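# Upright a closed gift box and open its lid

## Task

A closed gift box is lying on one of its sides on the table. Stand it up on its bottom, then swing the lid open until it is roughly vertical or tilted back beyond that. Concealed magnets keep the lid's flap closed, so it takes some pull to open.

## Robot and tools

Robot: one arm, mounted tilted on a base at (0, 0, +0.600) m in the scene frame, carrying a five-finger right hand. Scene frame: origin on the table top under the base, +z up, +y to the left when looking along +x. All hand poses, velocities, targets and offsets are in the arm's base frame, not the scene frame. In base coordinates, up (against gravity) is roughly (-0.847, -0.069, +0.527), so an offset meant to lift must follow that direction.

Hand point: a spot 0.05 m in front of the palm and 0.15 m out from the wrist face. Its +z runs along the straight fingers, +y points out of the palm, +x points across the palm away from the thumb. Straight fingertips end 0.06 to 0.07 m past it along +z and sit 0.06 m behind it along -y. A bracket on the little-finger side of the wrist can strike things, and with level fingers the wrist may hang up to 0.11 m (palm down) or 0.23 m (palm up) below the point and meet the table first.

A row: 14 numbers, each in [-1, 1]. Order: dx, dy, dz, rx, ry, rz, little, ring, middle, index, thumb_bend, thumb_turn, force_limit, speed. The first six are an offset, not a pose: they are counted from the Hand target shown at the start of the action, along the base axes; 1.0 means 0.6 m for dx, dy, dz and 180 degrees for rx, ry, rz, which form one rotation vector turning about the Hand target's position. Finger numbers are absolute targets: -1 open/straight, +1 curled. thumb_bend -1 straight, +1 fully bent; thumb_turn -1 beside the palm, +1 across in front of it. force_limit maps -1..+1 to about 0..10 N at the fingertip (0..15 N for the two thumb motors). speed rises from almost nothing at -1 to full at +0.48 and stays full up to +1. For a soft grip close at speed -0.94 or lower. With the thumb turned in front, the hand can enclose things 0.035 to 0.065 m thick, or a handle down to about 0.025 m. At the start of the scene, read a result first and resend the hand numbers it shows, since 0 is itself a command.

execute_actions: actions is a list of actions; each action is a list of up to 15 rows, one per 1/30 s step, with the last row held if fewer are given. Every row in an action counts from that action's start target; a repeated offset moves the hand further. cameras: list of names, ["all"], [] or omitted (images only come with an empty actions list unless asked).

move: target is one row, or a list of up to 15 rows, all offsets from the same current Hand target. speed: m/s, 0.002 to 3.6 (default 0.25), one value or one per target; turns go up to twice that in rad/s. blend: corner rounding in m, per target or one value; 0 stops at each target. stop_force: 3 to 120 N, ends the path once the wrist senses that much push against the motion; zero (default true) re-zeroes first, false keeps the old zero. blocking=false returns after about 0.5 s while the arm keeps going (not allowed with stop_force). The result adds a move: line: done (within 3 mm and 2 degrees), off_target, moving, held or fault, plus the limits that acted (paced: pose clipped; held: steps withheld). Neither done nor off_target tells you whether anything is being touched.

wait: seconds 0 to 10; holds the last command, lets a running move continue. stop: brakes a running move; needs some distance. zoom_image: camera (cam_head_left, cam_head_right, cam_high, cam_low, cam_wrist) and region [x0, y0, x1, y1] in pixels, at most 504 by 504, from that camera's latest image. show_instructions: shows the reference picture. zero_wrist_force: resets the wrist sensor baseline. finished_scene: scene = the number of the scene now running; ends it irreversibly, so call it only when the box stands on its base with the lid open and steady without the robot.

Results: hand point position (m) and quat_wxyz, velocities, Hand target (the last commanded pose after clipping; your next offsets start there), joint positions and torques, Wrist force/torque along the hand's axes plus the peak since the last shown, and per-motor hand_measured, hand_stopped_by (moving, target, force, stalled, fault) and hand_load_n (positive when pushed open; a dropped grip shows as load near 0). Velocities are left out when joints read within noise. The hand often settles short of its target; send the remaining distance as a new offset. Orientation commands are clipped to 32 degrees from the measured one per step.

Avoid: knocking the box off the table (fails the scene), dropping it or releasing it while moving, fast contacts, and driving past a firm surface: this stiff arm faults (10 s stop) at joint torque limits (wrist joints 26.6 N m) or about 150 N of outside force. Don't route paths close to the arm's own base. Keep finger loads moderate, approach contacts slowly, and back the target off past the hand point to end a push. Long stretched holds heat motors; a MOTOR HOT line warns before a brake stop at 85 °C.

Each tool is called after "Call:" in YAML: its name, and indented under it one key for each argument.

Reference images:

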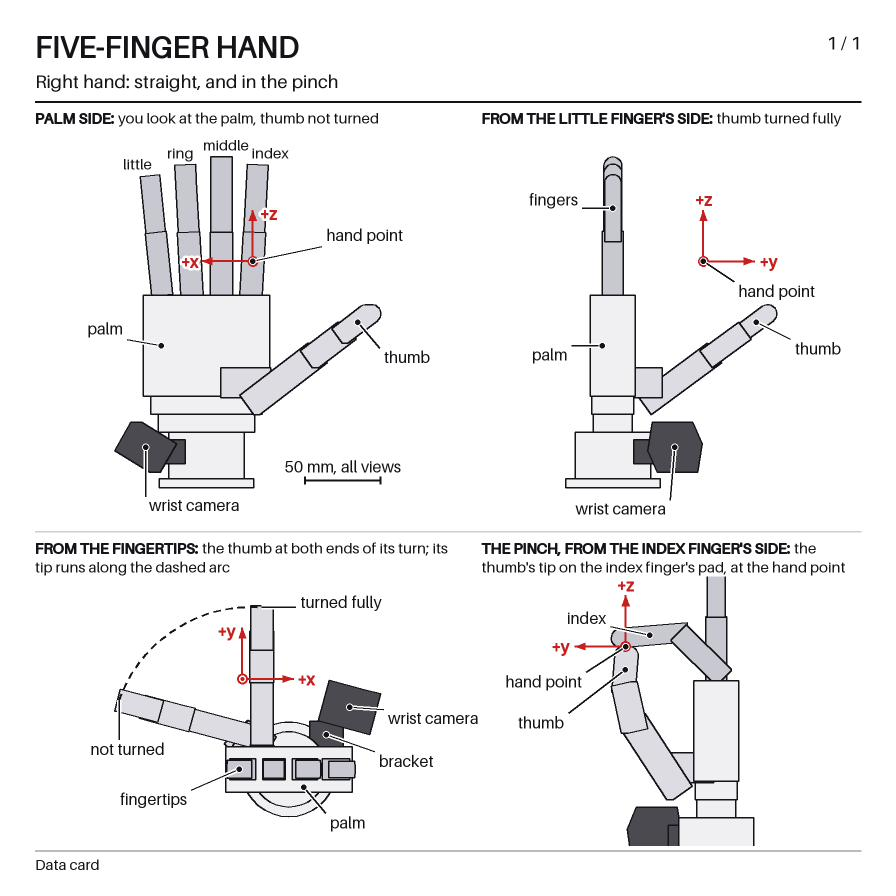

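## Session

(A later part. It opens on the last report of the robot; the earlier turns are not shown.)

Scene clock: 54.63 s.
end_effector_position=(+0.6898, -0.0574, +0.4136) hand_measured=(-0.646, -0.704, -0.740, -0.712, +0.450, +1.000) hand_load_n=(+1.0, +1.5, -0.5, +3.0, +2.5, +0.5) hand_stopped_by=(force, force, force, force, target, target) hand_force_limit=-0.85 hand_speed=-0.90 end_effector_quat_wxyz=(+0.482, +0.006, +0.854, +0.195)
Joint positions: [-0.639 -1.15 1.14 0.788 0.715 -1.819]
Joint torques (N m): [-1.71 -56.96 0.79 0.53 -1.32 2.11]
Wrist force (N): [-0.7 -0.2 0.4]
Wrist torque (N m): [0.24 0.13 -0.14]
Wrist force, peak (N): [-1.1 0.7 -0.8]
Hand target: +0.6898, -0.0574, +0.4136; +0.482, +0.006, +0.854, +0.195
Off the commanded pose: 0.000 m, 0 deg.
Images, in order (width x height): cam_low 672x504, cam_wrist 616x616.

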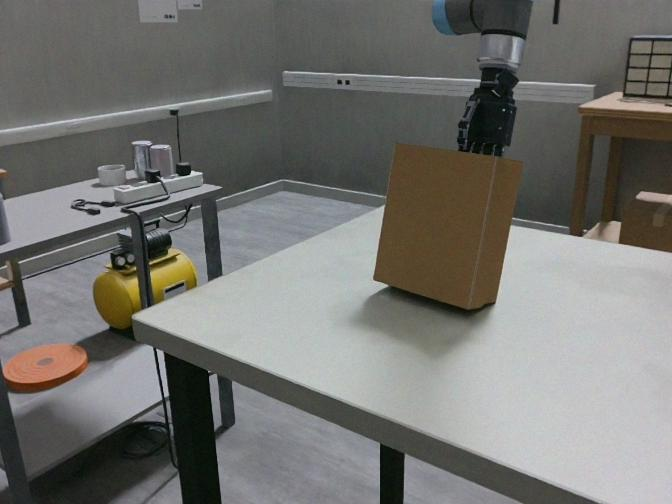

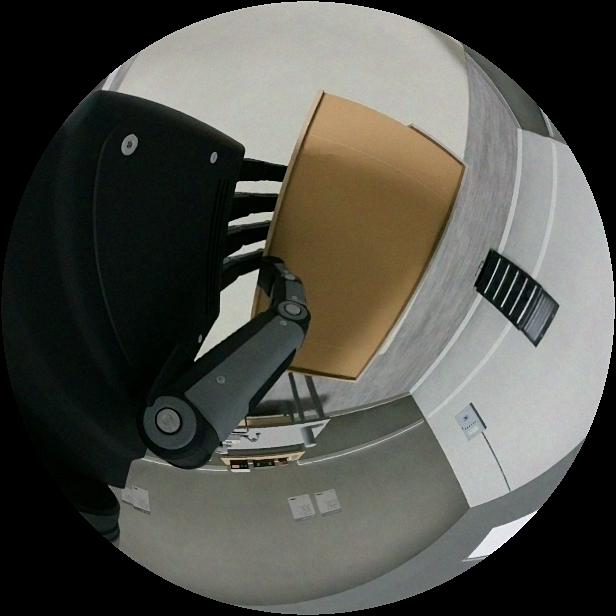

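Call:
move:
  target:
    - [0.0029,-0.0400,-0.0115,0.0177,-0.0066,0.0275,-0.4,-0.4,-0.4,-0.4,0.45,1,-0.85,-0.9]
    - [0.0096,-0.0789,-0.0250,0.0354,-0.0132,0.0550,-0.4,-0.4,-0.4,-0.4,0.45,1,-0.85,-0.9]
  speed: 0.04
  blend: [0.005,0]
  cameras: ["cam_wrist","cam_low"]

Call:
zoom_image:
  camera: "cam_low"
  region: [340, 60, 560, 330]

Scene clock: 58.07 s.
end_effector_position=(+0.6956, -0.1049, +0.3987) hand_measured=(-0.646, -0.702, -0.740, -0.712, +0.450, +1.000) hand_load_n=(+0.0, +0.5, +0.0, +0.5, +0.0, +0.0) hand_stopped_by=(force, force, force, force, target, target) hand_force_limit=-0.85 hand_speed=-0.90 end_effector_quat_wxyz=(+0.480, -0.045, +0.829, +0.283)
Joint positions: [-0.733 -0.925 0.944 1.009 0.46 -2.071]
Joint torques (N m): [-7.85 -57.14 3.32 0.2 1.56 2.63]
Wrist force (N): [-0.7 -0.3 -0.4]
Wrist torque (N m): [0.14 0.04 -0.11]
Wrist force, peak (N): [-0.7 -0.1 -1.3]
Hand target: +0.6956, -0.1047, +0.3986; +0.479, -0.045, +0.829, +0.283
Off the commanded pose: 0.000 m, 0 deg.
move: done
Images, in order (width x height): cam_low 672x504, cam_wrist 616x616.

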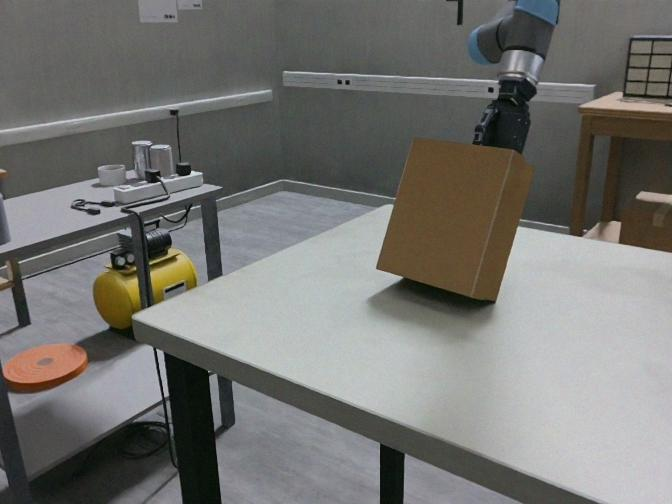

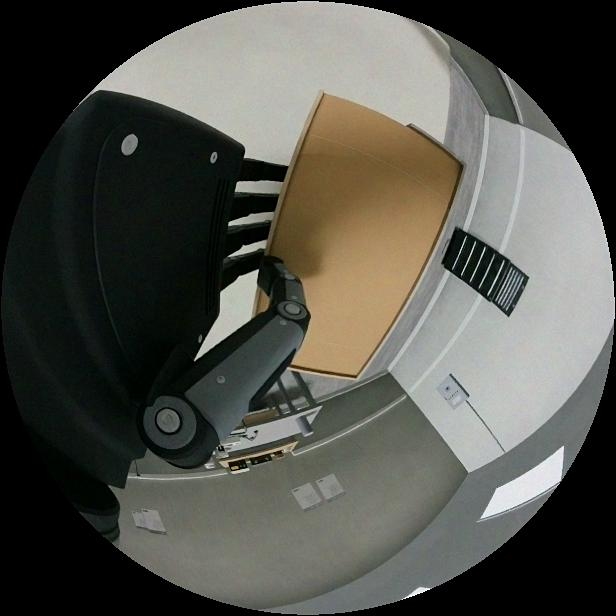

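Scaled by 1.867 from the camera's 672x504 image, which has a finer 960x720 frame.

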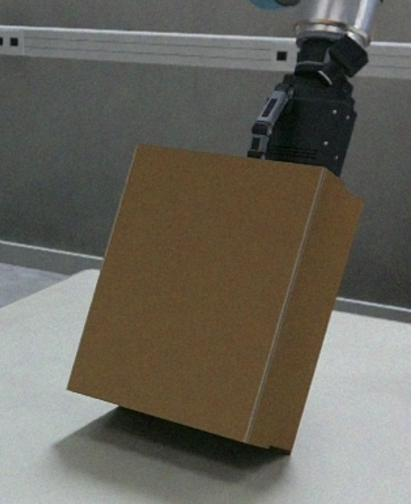

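Call:
move:
  target:
    - [0.0238,-0.0729,-0.0328,0.0354,-0.0132,0.0550,-0.4,-0.4,-0.4,-0.4,0.45,1,-0.85,-0.9]
    - [0.0610,-0.1363,-0.0718,0.0707,-0.0263,0.1099,-0.4,-0.4,-0.4,-0.4,0.45,1,-0.85,-0.9]
    - [0.1012,-0.1802,-0.1082,0.1002,-0.0373,0.1558,-0.4,-0.4,-0.4,-0.4,0.45,1,-0.85,-0.9]
  speed: 0.06
  blend: [0.008,0.008,0]
  cameras: ["cam_wrist","cam_low","cam_head_left","cam_high"]

Call:
zoom_image:
  camera: "cam_low"
  region: [340, 60, 600, 330]

Scene clock: 64.03 s.
end_effector_position=(+0.7556, -0.2124, +0.3336) hand_measured=(-0.646, -0.702, -0.740, -0.712, +0.450, +1.000) hand_load_n=(+2.5, +0.5, +0.0, +0.0, -0.5, +0.0) hand_stopped_by=(force, force, force, force, target, target) hand_force_limit=-0.85 hand_speed=-0.90 end_effector_quat_wxyz=(+0.452, -0.178, +0.705, +0.516)
Joint positions: [-0.76 -0.052 0.035 2.957 0.294 -3.916]
Joint torques (N m): [-31.75 -50.66 -8.76 0.65 -1.18 -0.6]
Wrist force (N): [-0.6 -2.1 -0.6]
Wrist torque (N m): [0.18 0.01 -0.22]
Wrist force, peak (N): [-0.5 -2.8 -0.5]
Hand target: +0.7563, -0.2128, +0.3337; +0.445, -0.185, +0.711, +0.512
Off the commanded pose: 0.001 m, 1 deg.
elbow stopped short: the move would have taken joint 3 (elbow) straighter than the controller allows.
move: done
Images, in order (width x height): cam_head_left 672x504, cam_high 672x504, cam_low 672x504, cam_wrist 616x616.

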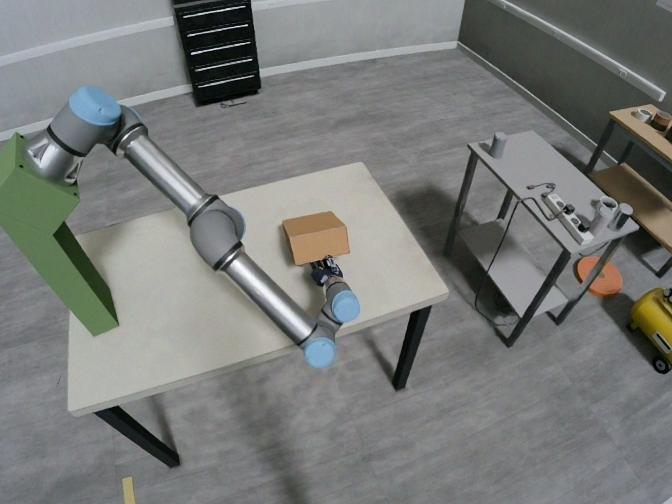

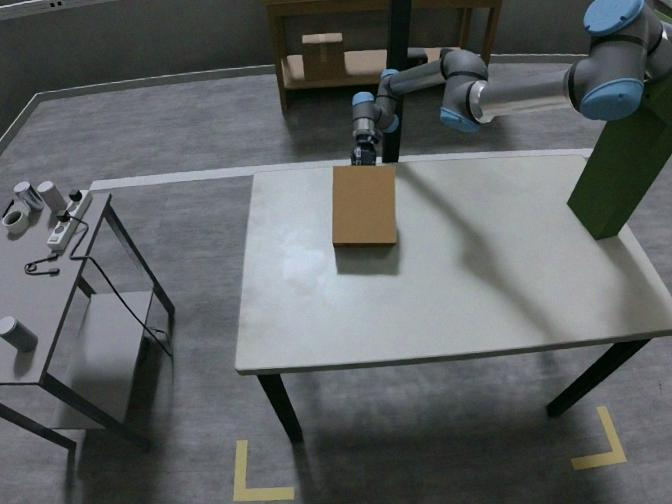

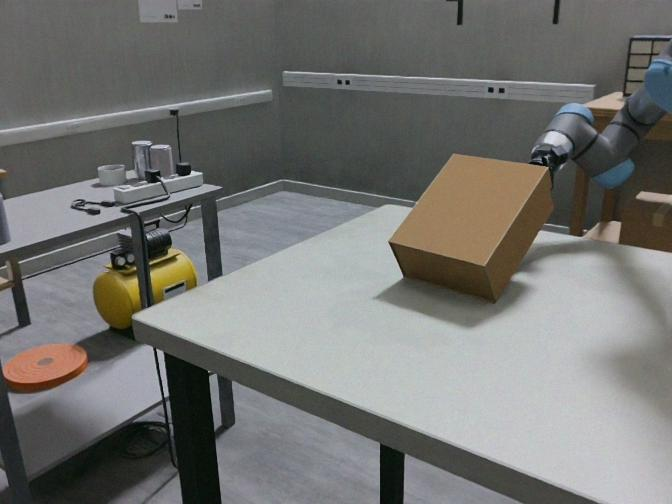

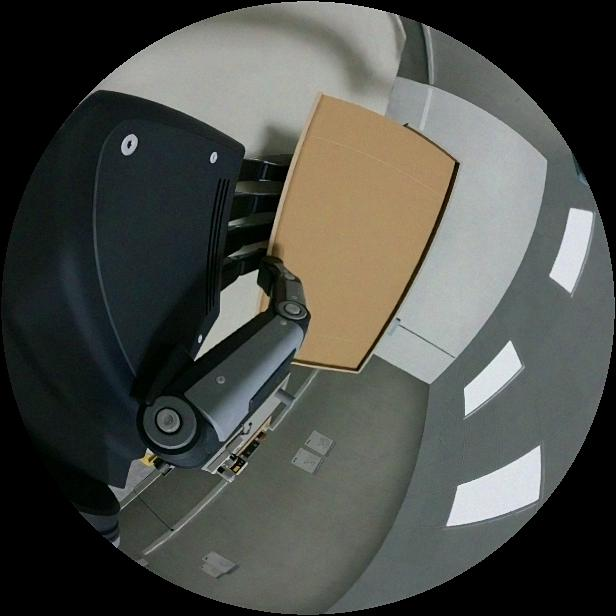

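Scaled by 1.867 from the camera's 672x504 image, which has a finer 960x720 frame.

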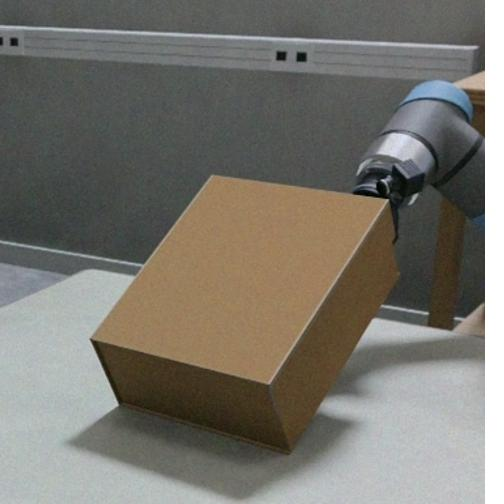

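Call:
execute_actions:
  actions:
    - [[0,0,0,0,0,0,-0.4,-0.4,-0.4,-0.4,-1,1,-0.85,-0.2]]
    - [[0,0,0,0,0,0,-0.4,-0.4,-0.4,-0.4,-1,-1,-0.85,0.0]]
    - [[0,0,0,0,0,0,-0.4,-0.4,-0.4,-0.4,-1,-1,-0.85,0.0]]

Call:
move:
  target:
    - [0.0173,-0.0194,-0.0158,-0.0177,0.0066,-0.0275,-0.4,-0.4,-0.4,-0.4,-1,-1,-0.85,0.0]
    - [0.0447,-0.0312,-0.0362,-0.0412,0.0154,-0.0641,-0.4,-0.4,-0.4,-0.4,-1,-1,-0.85,0.0]
  speed: 0.05
  blend: [0.005,0]
  cameras: ["cam_wrist","cam_low","cam_head_left"]

Call:
zoom_image:
  camera: "cam_low"
  region: [340, 60, 600, 330]

Scene clock: 67.60 s.
end_effector_position=(+0.7556, -0.2125, +0.3337) hand_measured=(-0.646, -0.702, -0.740, -0.712, -1.000, -1.000) hand_load_n=(+2.5, +0.5, +0.0, +0.5, +0.0, +0.0) hand_stopped_by=(force, force, force, force, target, target) hand_force_limit=-0.85 hand_speed=0.00 end_effector_quat_wxyz=(+0.452, -0.178, +0.705, +0.516)
Joint positions: [-0.761 -0.052 0.035 2.957 0.294 -3.916]
Joint torques (N m): [-42.08 -50.09 -26.11 -2.58 -0.74 2.61]
Wrist force (N): [-0.7 -1.9 -0.5]
Wrist torque (N m): [0.15 0.02 -0.23]
Wrist force, peak (N): [-0.7 -2.6 -0.3]
Hand target: +0.7563, -0.2128, +0.3337; +0.445, -0.185, +0.711, +0.512
Off the commanded pose: 0.001 m, 1 deg.
elbow stopped short: the move would have taken joint 3 (elbow) straighter than the controller allows.

Scene clock: 70.50 s.
end_effector_position=(+0.7826, -0.2314, +0.3119) hand_measured=(-0.646, -0.702, -0.740, -0.712, -1.000, -1.000) hand_load_n=(+2.5, +0.0, +0.0, +0.0, +0.0, +0.0) hand_stopped_by=(force, force, force, force, target, target) hand_force_limit=-0.85 hand_speed=0.00 end_effector_quat_wxyz=(+0.508, -0.115, +0.712, +0.471)
Joint positions: [-0.773 -0.026 0.035 2.775 0.116 -3.77]
Joint torques (N m): [-23.01 -43.13 -24.71 -1.59 2.72 0.94]
Wrist force (N): [-0.5 -2.2 0.5]
Wrist torque (N m): [0.11 -0.03 -0.16]
Wrist force, peak (N): [-1.0 -2.3 -0.1]
Hand target: +0.7831, -0.2316, +0.3120; +0.464, -0.129, +0.768, +0.422
Off the commanded pose: 0.001 m, 10 deg.
elbow stopped short: the move would have taken joint 3 (elbow) straighter than the controller allows.
move: off_target
Images, in order (width x height): cam_head_left 672x504, cam_low 672x504, cam_wrist 616x616.

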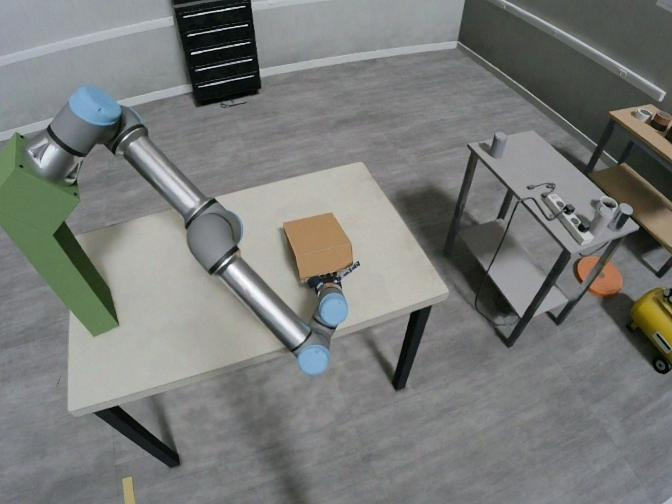

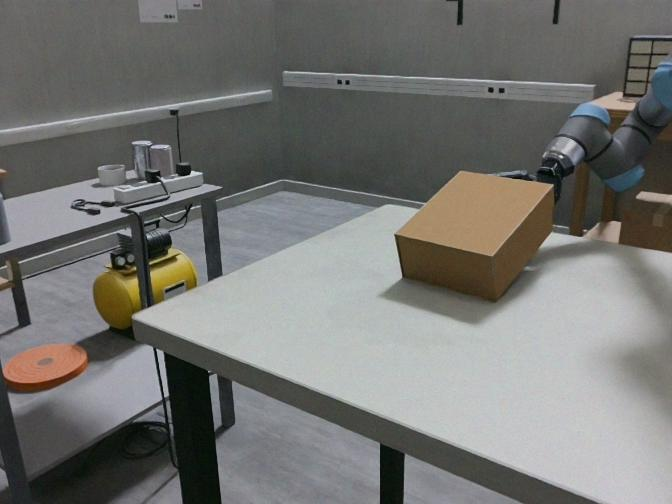

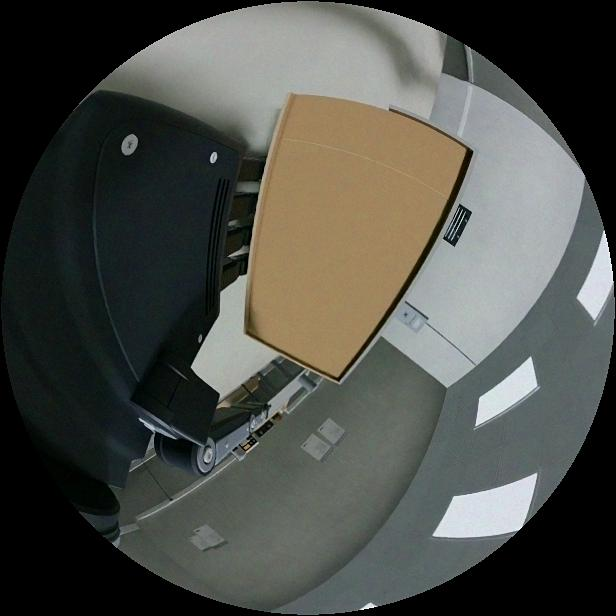

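Scaled by 1.867 from the camera's 672x504 image, which has a finer 960x720 frame.

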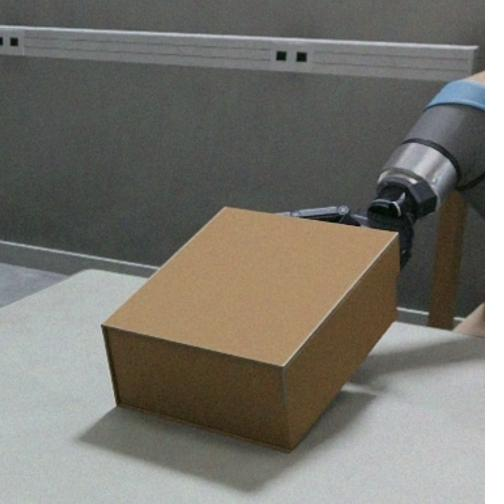

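Call:
move:
  target: [0.0257,-0.0382,-0.0256,0.0836,0.0173,-0.0865,-0.4,-0.4,-0.4,-0.4,-1,-1,-0.85,0.0]
  speed: 0.05
  cameras: ["cam_wrist","cam_low","cam_head_left"]

Call:
zoom_image:
  camera: "cam_low"
  region: [340, 60, 600, 330]

Scene clock: 77.40 s.
end_effector_position=(+0.7984, -0.2547, +0.2966) hand_measured=(-0.646, -0.702, -0.740, -0.712, -1.000, -1.000) hand_load_n=(+1.0, +0.0, +0.0, +0.0, +0.0, +0.0) hand_stopped_by=(force, force, force, force, target, target) hand_force_limit=-0.85 hand_speed=0.00 end_effector_quat_wxyz=(+0.514, +0.017, +0.697, +0.500)
Joint positions: [-0.782 -0.083 0.223 2.405 -0.049 -3.321]
Joint torques (N m): [-39.15 -47.49 1.13 0.77 2.18 0.53]
Wrist force (N): [-0.9 -1.3 0.5]
Wrist torque (N m): [0.09 0.00 -0.21]
Wrist force, peak (N): [-0.2 -2.3 0.6]
Hand target: +0.7985, -0.2545, +0.2966; +0.509, +0.049, +0.729, +0.456
Off the commanded pose: 0.000 m, 7 deg.
elbow stopped short: the move would have taken joint 3 (elbow) straighter than the controller allows.
move: off_target
Images, in order (width x height): cam_head_left 672x504, cam_low 672x504, cam_wrist 616x616.

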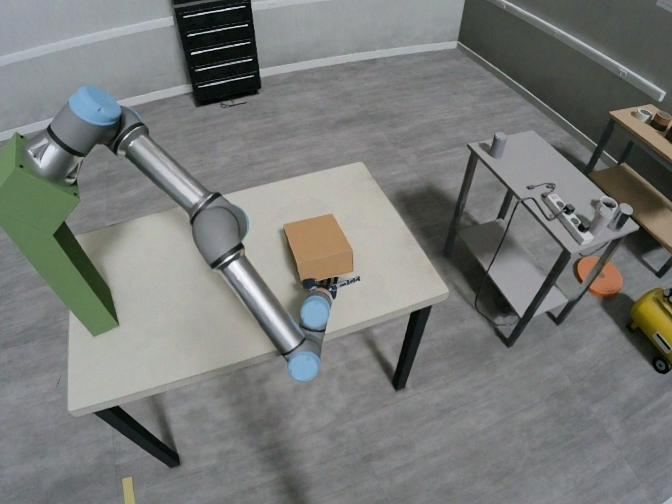

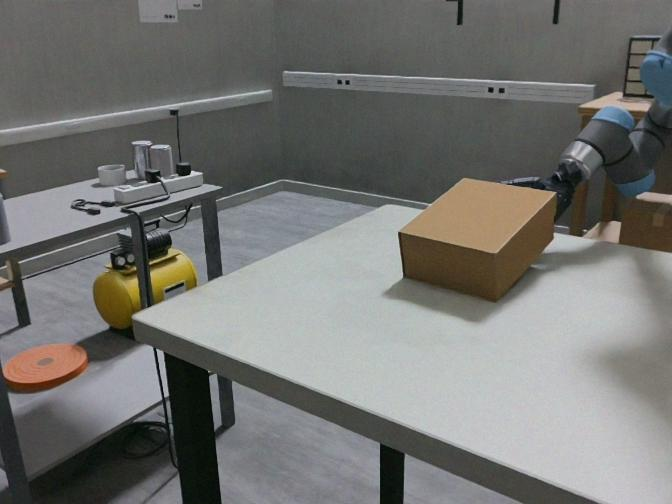

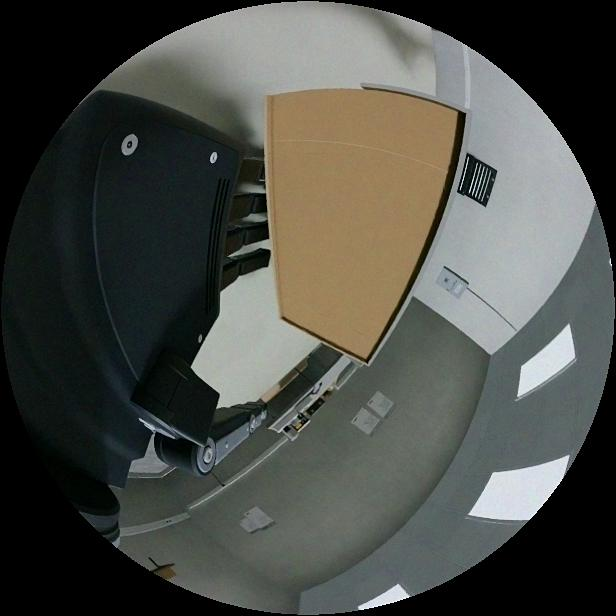

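Scaled by 1.867 from the camera's 672x504 image, which has a finer 960x720 frame.

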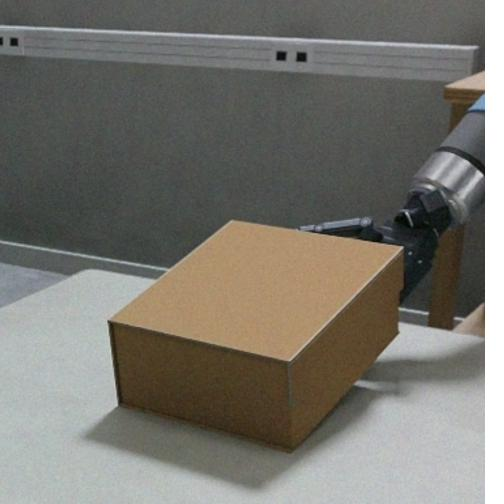

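Call:
move:
  target: [0.0207,-0.0081,-0.0152,0,0,0,-0.4,-0.4,-0.4,-0.4,-1,-1,-0.85,0.0]
  speed: 0.04
  stop_force: 8
  cameras: ["cam_wrist","cam_low"]

Call:
zoom_image:
  camera: "cam_low"
  region: [340, 60, 600, 330]

Call:
zoom_image:
  camera: "cam_wrist"
  region: [180, 60, 480, 400]

Scene clock: 80.23 s.
end_effector_position=(+0.8110, -0.2593, +0.2875) hand_measured=(-0.646, -0.702, -0.740, -0.712, -1.000, -1.000) hand_load_n=(+1.0, +0.0, +0.0, +0.0, +0.0, +0.0) hand_stopped_by=(force, force, force, force, target, target) hand_force_limit=-0.85 hand_speed=0.00 end_effector_quat_wxyz=(+0.509, +0.049, +0.729, +0.456)
Joint positions: [-0.782 -0.506 1.09 3.049 -0.142 -4.403]
Joint torques (N m): [-36.99 -31.87 -17.88 -3.88 3.55 2.82]
Wrist force (N): [-0.8 -1.6 0.3]
Wrist torque (N m): [0.07 0.00 -0.22]
Wrist force, peak (N): [-1.0 -1.8 1.1]
Hand target: +0.8110, -0.2593, +0.2875; +0.509, +0.049, +0.729, +0.456
Off the commanded pose: 0.000 m, 0 deg.
move: done
Images, in order (width x height): cam_low 672x504, cam_wrist 616x616.

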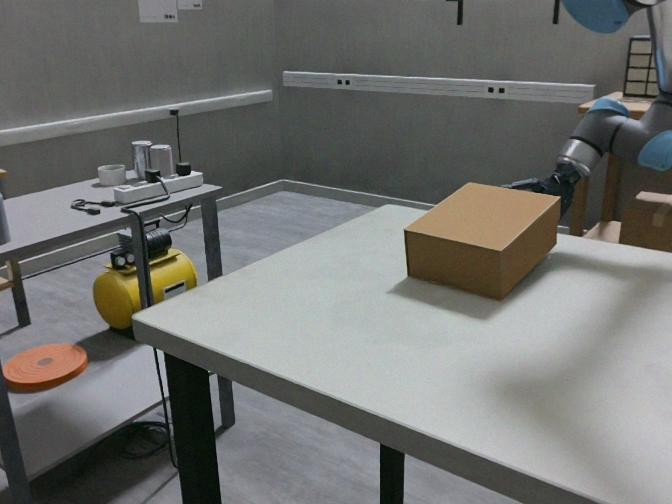

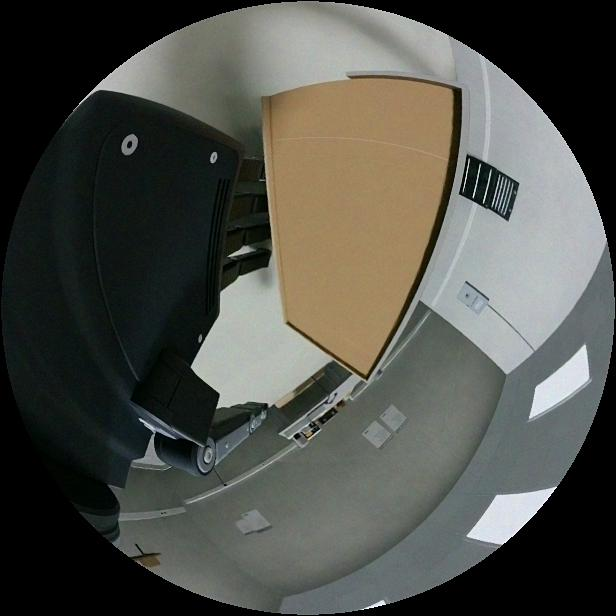

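Scaled by 1.867 from the camera's 672x504 image, which has a finer 960x720 frame.

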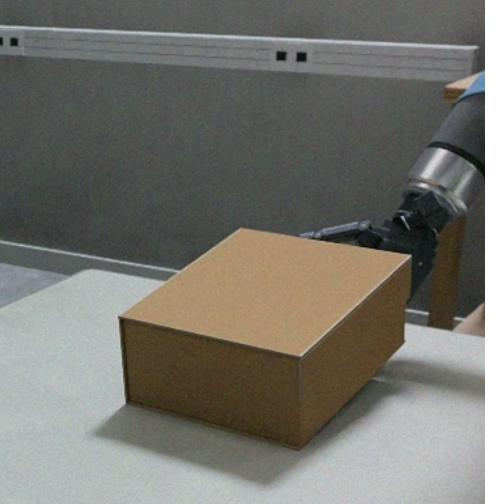

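Scaled by 1.482 from the camera's 616x616 image, which has a finer 880x880 frame.

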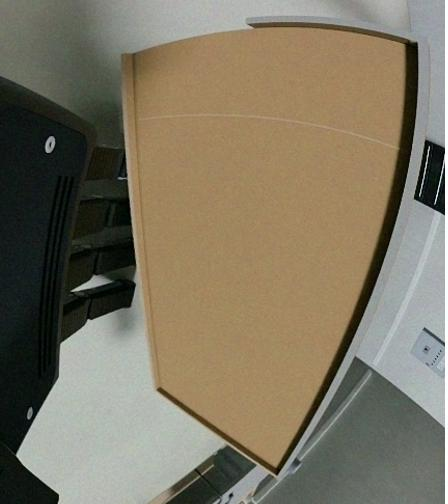

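Call:
move:
  target:
    - [0.0071,0.0006,-0.0044,0,0,0,-0.4,-0.4,-0.4,-0.4,-1,-1,-0.85,0.0]
    - [-0.0207,-0.0969,-0.0614,0,0,0,-0.4,-0.4,-0.4,-0.4,-1,-1,-0.85,0.0]
  speed: [0.03,0.04]
  cameras: ["cam_wrist","cam_low","cam_head_left"]

Call:
zoom_image:
  camera: "cam_low"
  region: [340, 60, 600, 330]

Scene clock: 83.50 s.
end_effector_position=(+0.7985, -0.3175, +0.2507) hand_measured=(-0.646, -0.702, -0.740, -0.712, -1.000, -1.000) hand_load_n=(+0.5, +0.0, -2.0, +0.0, -0.5, -0.5) hand_stopped_by=(force, force, force, force, target, target) hand_force_limit=-0.85 hand_speed=0.00 end_effector_quat_wxyz=(+0.509, +0.049, +0.729, +0.456) end_effector_velocity=(+0.000, +0.001, +0.000) end_effector_angular_velocity=(+0.001, +0.001, +0.000)
Joint positions: [-0.847 -0.485 1.095 3.362 -0.091 -4.744]
Joint velocities: [0.001 0.001 0 -0.006 -0.001 0.006]
Joint torques (N m): [-20.2 -33.09 -6.48 -3.69 -1.71 1.97]
Wrist force (N): [-1.1 0.3 -1.6]
Wrist torque (N m): [0.13 0.10 -0.06]
Wrist force, peak (N): [-0.2 -0.3 -3.6]
Hand target: +0.7985, -0.3175, +0.2507; +0.509, +0.049, +0.729, +0.456
Off the commanded pose: 0.000 m, 0 deg.
move: done
Images, in order (width x height): cam_head_left 672x504, cam_low 672x504, cam_wrist 616x616.

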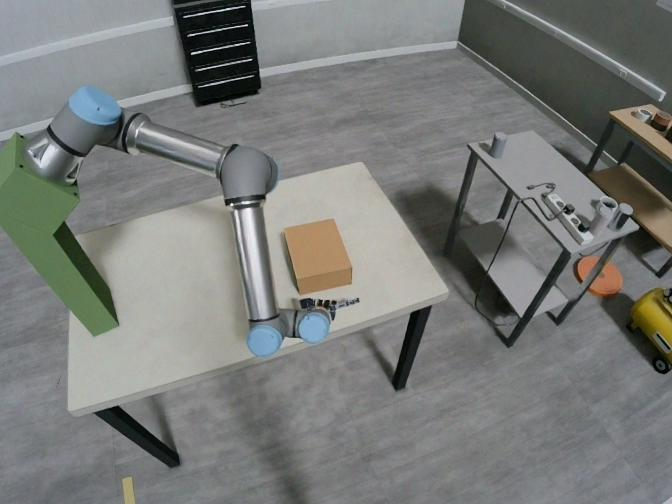

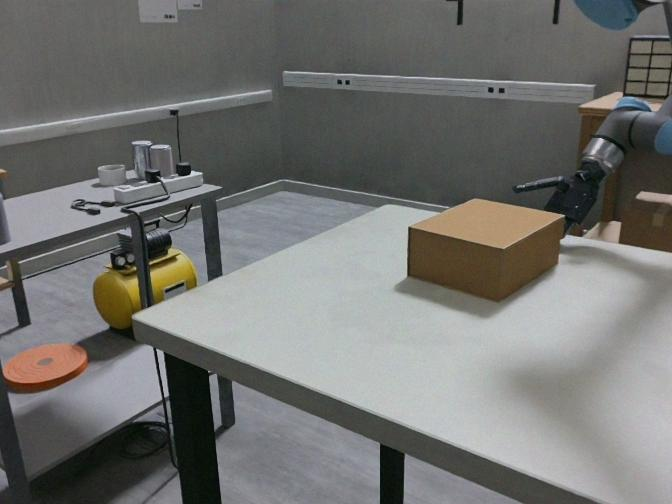

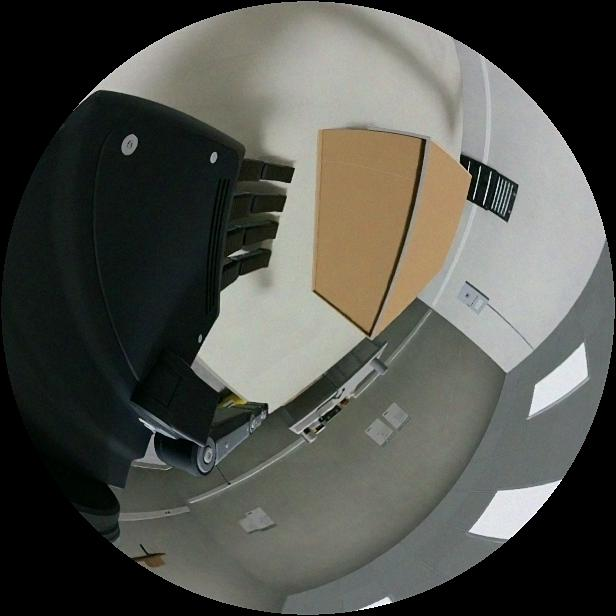

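Scaled by 1.867 from the camera's 672x504 image, which has a finer 960x720 frame.

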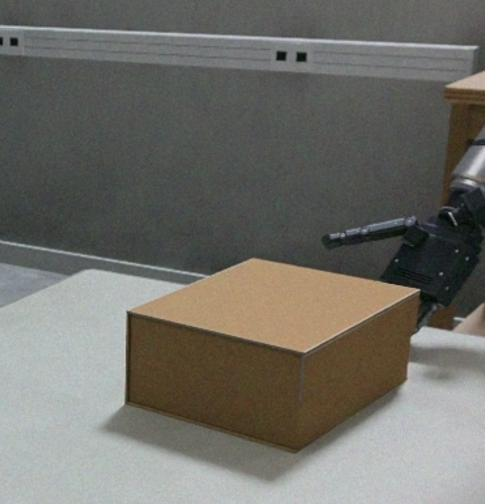

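Call:
move:
  target:
    - [-0.1511,-0.1081,0.0596,0,0,0,-0.4,-0.4,-0.4,-0.4,-1,-1,-0.85,0.0]
    - [-0.4639,0.0982,0.1589,0.2230,0.2453,-0.2618,-0.4,-0.4,-0.4,-0.4,-1,-1,-0.85,0.0]
  speed: 0.3
  blend: [0.03,0]
  cameras: ["cam_wrist","cam_head_left"]

Scene clock: 88.53 s.
end_effector_position=(+0.5203, -0.2585, +0.3461) hand_measured=(-0.646, -0.702, -0.740, -0.712, -1.000, -1.000) hand_load_n=(+0.5, +0.0, +0.0, +0.0, +0.0, +0.0) hand_stopped_by=(force, force, force, force, target, target) hand_force_limit=-0.85 hand_speed=0.00 end_effector_quat_wxyz=(+0.298, +0.645, +0.589, +0.384)
Joint positions: [-1.083 -1.763 2.302 3.605 -0.676 -3.856]
Joint torques (N m): [-14.64 -28.63 -12.96 0.54 -1.95 2.37]
Wrist force (N): [-0.1 0.5 0.3]
Wrist torque (N m): [0.15 0.03 0.01]
Wrist force, peak (N): [-1.4 0.9 -2.9]
Hand target: +0.5202, -0.2586, +0.3460; +0.298, +0.645, +0.589, +0.384
Off the commanded pose: 0.000 m, 0 deg.
move: done
Images, in order (width x height): cam_head_left 672x504, cam_wrist 616x616.

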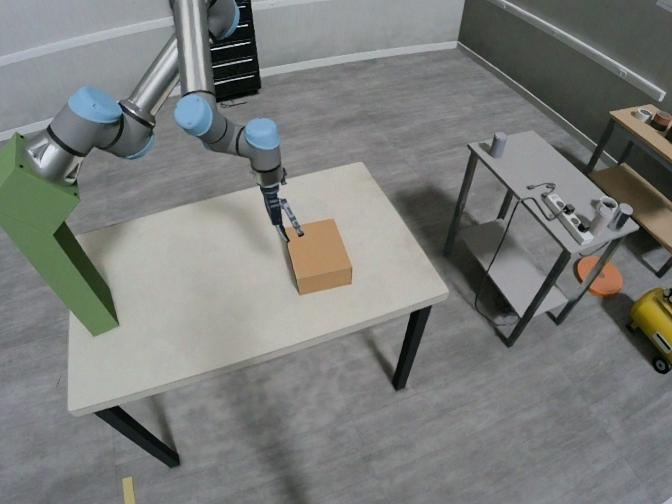

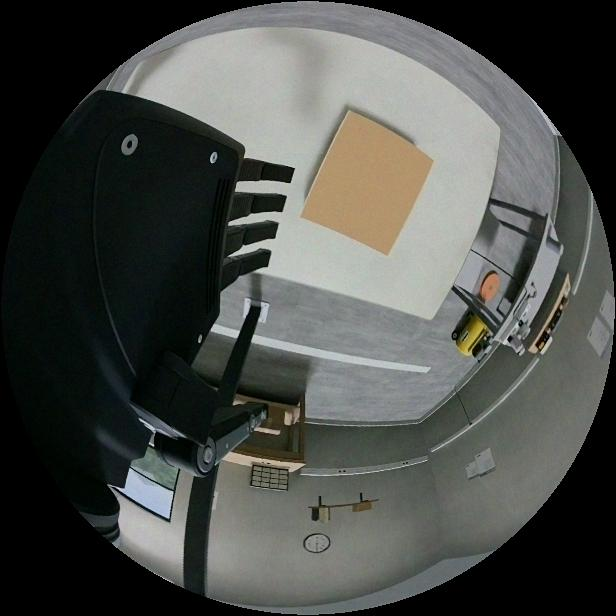

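Call:
move:
  target:
    - [0.1256,0.5756,0.0862,0.3503,-0.0858,-0.4240,-0.7,-0.7,-0.7,-0.7,-0.1,1,-0.2,0.3]
    - [0.4176,0.5025,-0.1179,0.3503,-0.0858,-0.4240,-0.7,-0.7,-0.7,-0.7,-0.1,1,-0.2,0.3]
  speed: 0.3
  blend: [0.03,0]
  cameras: ["cam_wrist","cam_head_left","cam_high"]

Call:
zoom_image:
  camera: "cam_wrist"
  region: [200, 50, 500, 400]

Scene clock: 94.47 s.
end_effector_position=(+0.7707, +0.0429, +0.2752) hand_measured=(-0.700, -0.700, -0.700, -0.700, -0.100, +1.000) hand_load_n=(+0.0, +0.0, +0.0, +0.0, +0.0, +0.0) hand_stopped_by=(target, target, target, target, target, target) hand_force_limit=-0.20 hand_speed=0.30 end_effector_quat_wxyz=(+0.174, +0.857, -0.220, +0.433)
Joint positions: [0.114 -0.967 1.359 3.5 -2.166 -1.22]
Joint torques (N m): [21.12 -44.91 -18.48 -4.1 -3.13 2.62]
Wrist force (N): [-1.1 0.1 -0.5]
Wrist torque (N m): [0.18 0.11 -0.15]
Wrist force, peak (N): [-1.3 -0.7 -2.0]
Hand target: +0.7708, +0.0429, +0.2753; +0.174, +0.857, -0.220, +0.433
Off the commanded pose: 0.000 m, 0 deg.
move: done
Images, in order (width x height): cam_head_left 672x504, cam_high 672x504, cam_wrist 616x616.

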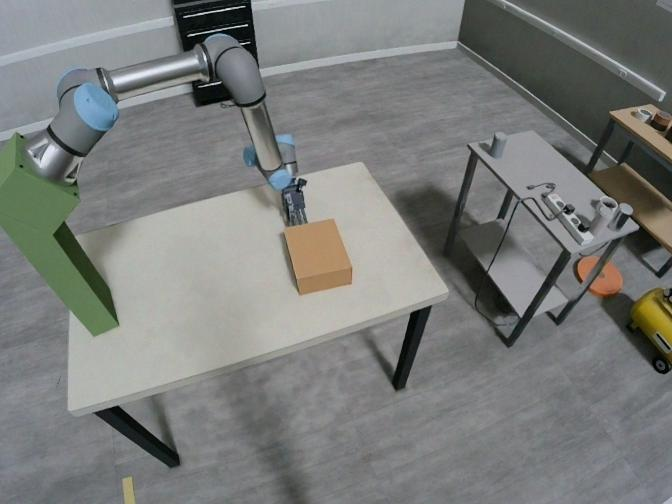

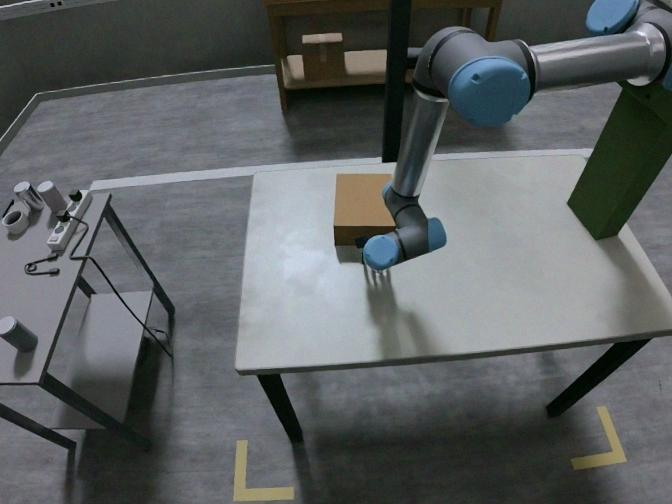

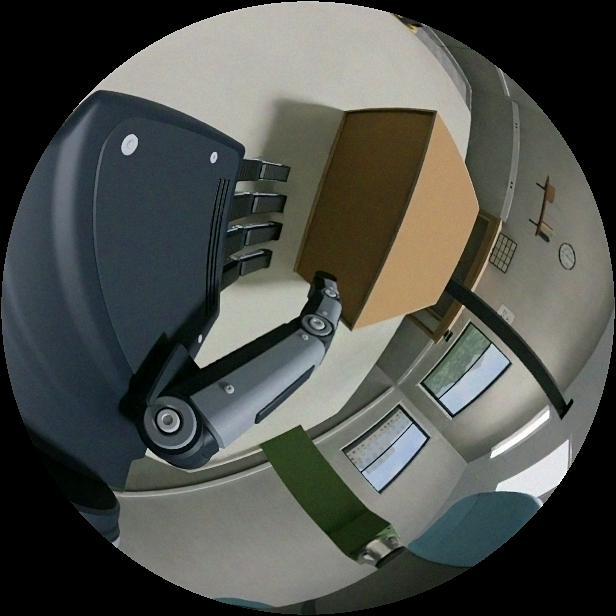

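Scaled by 1.440 from the camera's 616x616 image, which has a finer 880x880 frame.

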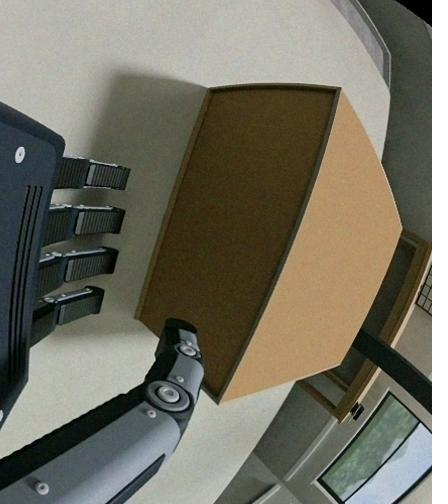

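Call:
move:
  target: [0.0039,-0.0480,-0.0158,0,0,0,-0.7,-0.7,-0.7,-0.7,-0.1,1,-0.2,0.3]
  speed: 0.1

Call:
move:
  target: [-0.0027,-0.0405,-0.0095,0,0,0,-0.7,-0.7,-0.7,-0.7,-0.1,1,-0.2,0.3]
  speed: 0.012
  stop_force: 3

Call:
move:
  target: [0.0254,0.0020,-0.0158,0,0,0,-0.7,-0.7,-0.7,-0.7,-0.1,1,-0.2,0.3]
  speed: 0.012
  stop_force: 4
  cameras: ["cam_wrist"]

Call:
zoom_image:
  camera: "cam_wrist"
  region: [200, 50, 500, 400]

Scene clock: 95.73 s.
end_effector_position=(+0.7731, +0.0141, +0.2657) hand_measured=(-0.700, -0.700, -0.700, -0.700, -0.100, +1.000) hand_load_n=(+0.0, +0.0, +0.0, -0.5, +0.0, +0.0) hand_stopped_by=(target, target, target, target, target, target) hand_force_limit=-0.20 hand_speed=0.30 end_effector_quat_wxyz=(+0.174, +0.857, -0.220, +0.433) end_effector_velocity=(+0.000, +0.000, +0.000) end_effector_angular_velocity=(-0.001, +0.000, -0.004)
Joint positions: [0.071 -0.967 1.389 3.451 -2.134 -1.255]
Joint velocities: [0.001 0.001 -0.002 0.003 -0.005 0.003]
Joint torques (N m): [22.54 -44.19 -17.94 -0.21 -3.47 2.82]
Wrist force (N): [-0.9 0.0 -0.4]
Wrist torque (N m): [0.16 0.08 -0.12]
Wrist force, peak (N): [-1.4 -0.3 -0.6]
Hand target: +0.7731, +0.0141, +0.2658; +0.174, +0.857, -0.220, +0.433
Off the commanded pose: 0.000 m, 0 deg.
move: done

Scene clock: 99.03 s.
end_effector_position=(+0.7715, -0.0102, +0.2601) hand_measured=(-0.700, -0.700, -0.700, -0.700, -0.100, +1.000) hand_load_n=(+0.0, +0.0, +0.0, +0.0, +0.0, +0.0) hand_stopped_by=(target, target, target, target, target, target) hand_force_limit=-0.20 hand_speed=0.30 end_effector_quat_wxyz=(+0.174, +0.857, -0.220, +0.433)
Joint positions: [0.034 -0.975 1.421 3.412 -2.107 -1.283]
Joint torques (N m): [21.92 -50.92 -18.08 -0.16 -3.43 1.91]
Wrist force (N): [-1.2 -0.1 -0.2]
Wrist torque (N m): [0.13 0.11 -0.11]
Wrist force, peak (N): [-1.4 -0.7 -0.9]
Hand target: +0.7715, -0.0102, +0.2601; +0.174, +0.857, -0.220, +0.433
Off the commanded pose: 0.000 m, 0 deg.
move: done

Scene clock: 100.50 s.
end_effector_position=(+0.7778, -0.0096, +0.2562) hand_measured=(-0.700, -0.700, -0.700, -0.700, -0.100, +1.000) hand_load_n=(+0.0, +0.0, -4.0, +0.0, -0.5, +0.0) hand_stopped_by=(target, target, target, target, target, target) hand_force_limit=-0.20 hand_speed=0.30 end_effector_quat_wxyz=(+0.174, +0.857, -0.220, +0.433)
Joint positions: [0.035 -0.957 1.402 3.413 -2.107 -1.283]
Joint torques (N m): [13.02 -60.79 8.19 -3.72 1.99 1.53]
Wrist force (N): [-0.6 1.6 -2.5]
Wrist torque (N m): [0.12 0.18 -0.06]
Wrist force, peak (N): [-1.5 3.0 -6.2]
Hand target: +0.7778, -0.0097, +0.2562; +0.174, +0.857, -0.220, +0.433 (not the last commanded pose)
Off the commanded pose: 0.011 m, 0 deg.
move: contact
Images, in order (width x height): cam_wrist 616x616.

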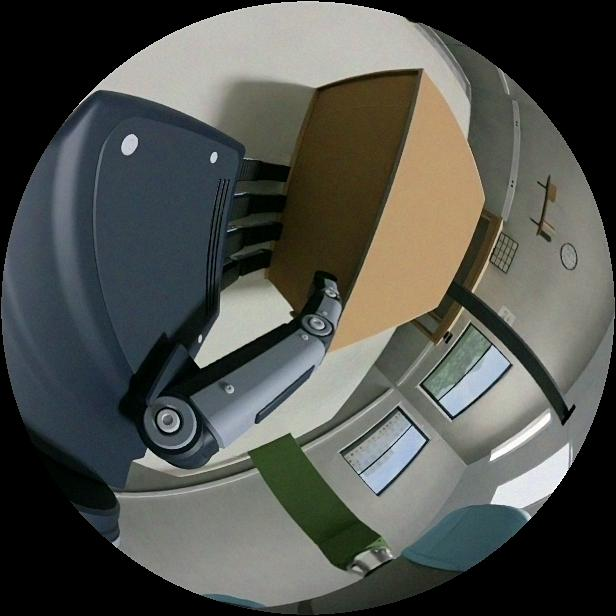

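Scaled by 1.440 from the camera's 616x616 image, which has a finer 880x880 frame.

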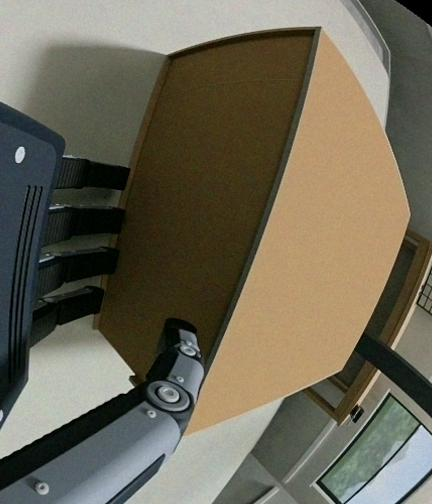

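Call:
execute_actions:
  actions:
    - [[0,0,0,0,0,0,-0.7,-0.7,-0.7,-0.7,-0.3,1,-0.2,-0.2]]
  cameras: ["cam_wrist"]

Call:
zoom_image:
  camera: "cam_wrist"
  region: [280, 180, 460, 380]

Call:
execute_actions:
  actions:
    - [[0,0,0,0,0,0,-0.7,-0.7,-0.7,-0.7,-0.42,1,-0.2,-0.2]]
  cameras: ["cam_wrist"]

Call:
zoom_image:
  camera: "cam_wrist"
  region: [280, 180, 460, 380]

Scene clock: 101.63 s.
end_effector_position=(+0.7778, -0.0096, +0.2562) hand_measured=(-0.700, -0.700, -0.700, -0.700, -0.300, +1.000) hand_load_n=(+0.0, +0.0, +0.0, +0.0, +0.0, +0.0) hand_stopped_by=(target, target, target, target, target, target) hand_force_limit=-0.20 hand_speed=-0.20 end_effector_quat_wxyz=(+0.174, +0.857, -0.220, +0.433)
Joint positions: [0.035 -0.957 1.402 3.413 -2.107 -1.283]
Joint torques (N m): [3.32 -60.14 6.22 -3.48 -3.37 -0.37]
Wrist force (N): [-1.2 0.0 -0.3]
Wrist torque (N m): [0.15 0.12 -0.13]
Wrist force, peak (N): [-0.8 2.1 -3.2]
Hand target: +0.7778, -0.0097, +0.2562; +0.174, +0.857, -0.220, +0.433
Off the commanded pose: 0.000 m, 0 deg.
Images, in order (width x height): cam_wrist 616x616.

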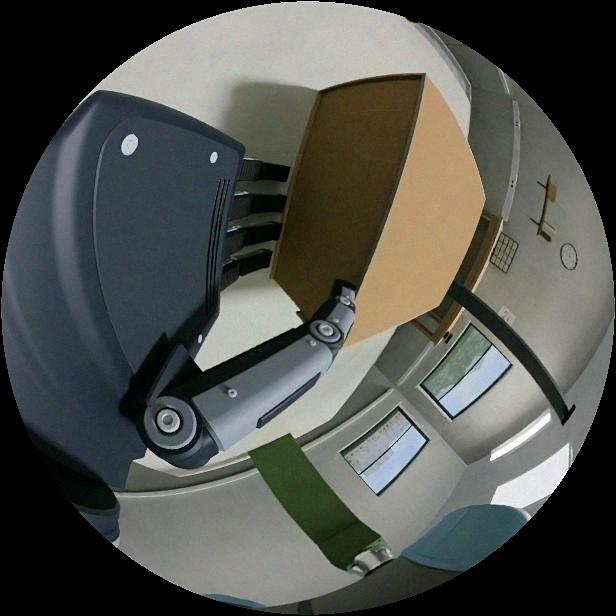

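Scaled by 2.520 from the camera's 616x616 image, which has a finer 880x880 frame.

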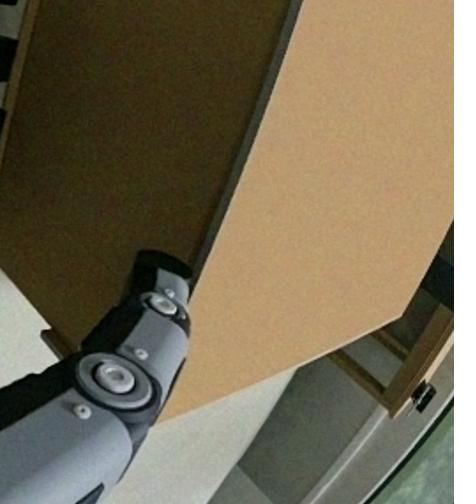

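Scene clock: 102.33 s.
end_effector_position=(+0.7778, -0.0097, +0.2562) hand_measured=(-0.700, -0.700, -0.700, -0.700, -0.420, +1.000) hand_load_n=(+0.0, +0.5, +0.0, +0.0, +0.0, +0.0) hand_stopped_by=(target, target, target, target, target, target) hand_force_limit=-0.20 hand_speed=-0.20 end_effector_quat_wxyz=(+0.174, +0.857, -0.220, +0.433)
Joint positions: [0.035 -0.957 1.402 3.413 -2.107 -1.283]
Joint torques (N m): [0.34 -60.18 3.53 -3.11 -3.34 -0.97]
Wrist force (N): [-1.2 0.0 -0.3]
Wrist torque (N m): [0.16 0.11 -0.13]
Wrist force, peak (N): [-1.4 -1.1 -0.4]
Hand target: +0.7778, -0.0097, +0.2562; +0.174, +0.857, -0.220, +0.433
Off the commanded pose: 0.000 m, 0 deg.
Images, in order (width x height): cam_wrist 616x616.

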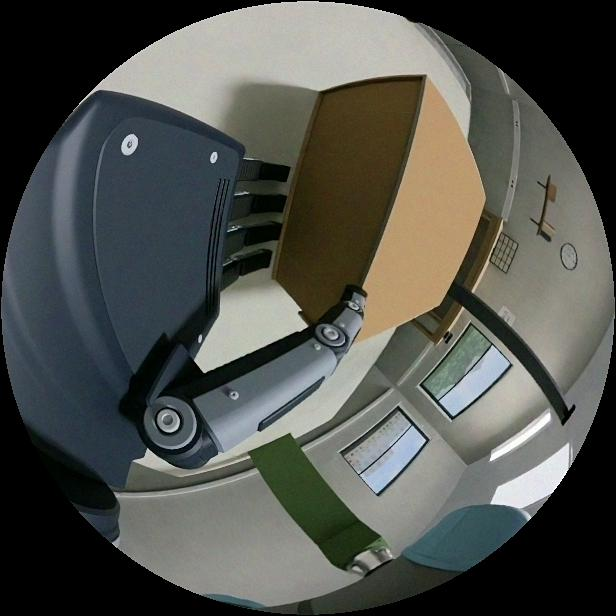

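Scaled by 2.520 from the camera's 616x616 image, which has a finer 880x880 frame.

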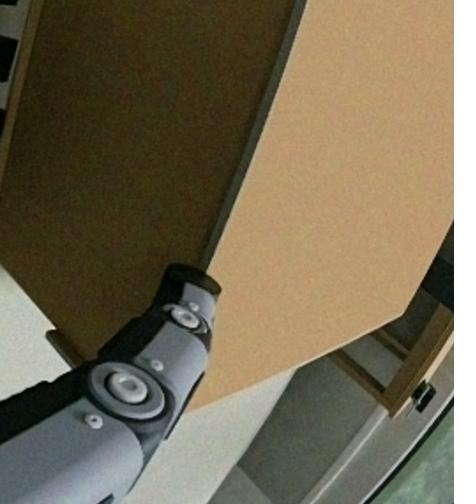

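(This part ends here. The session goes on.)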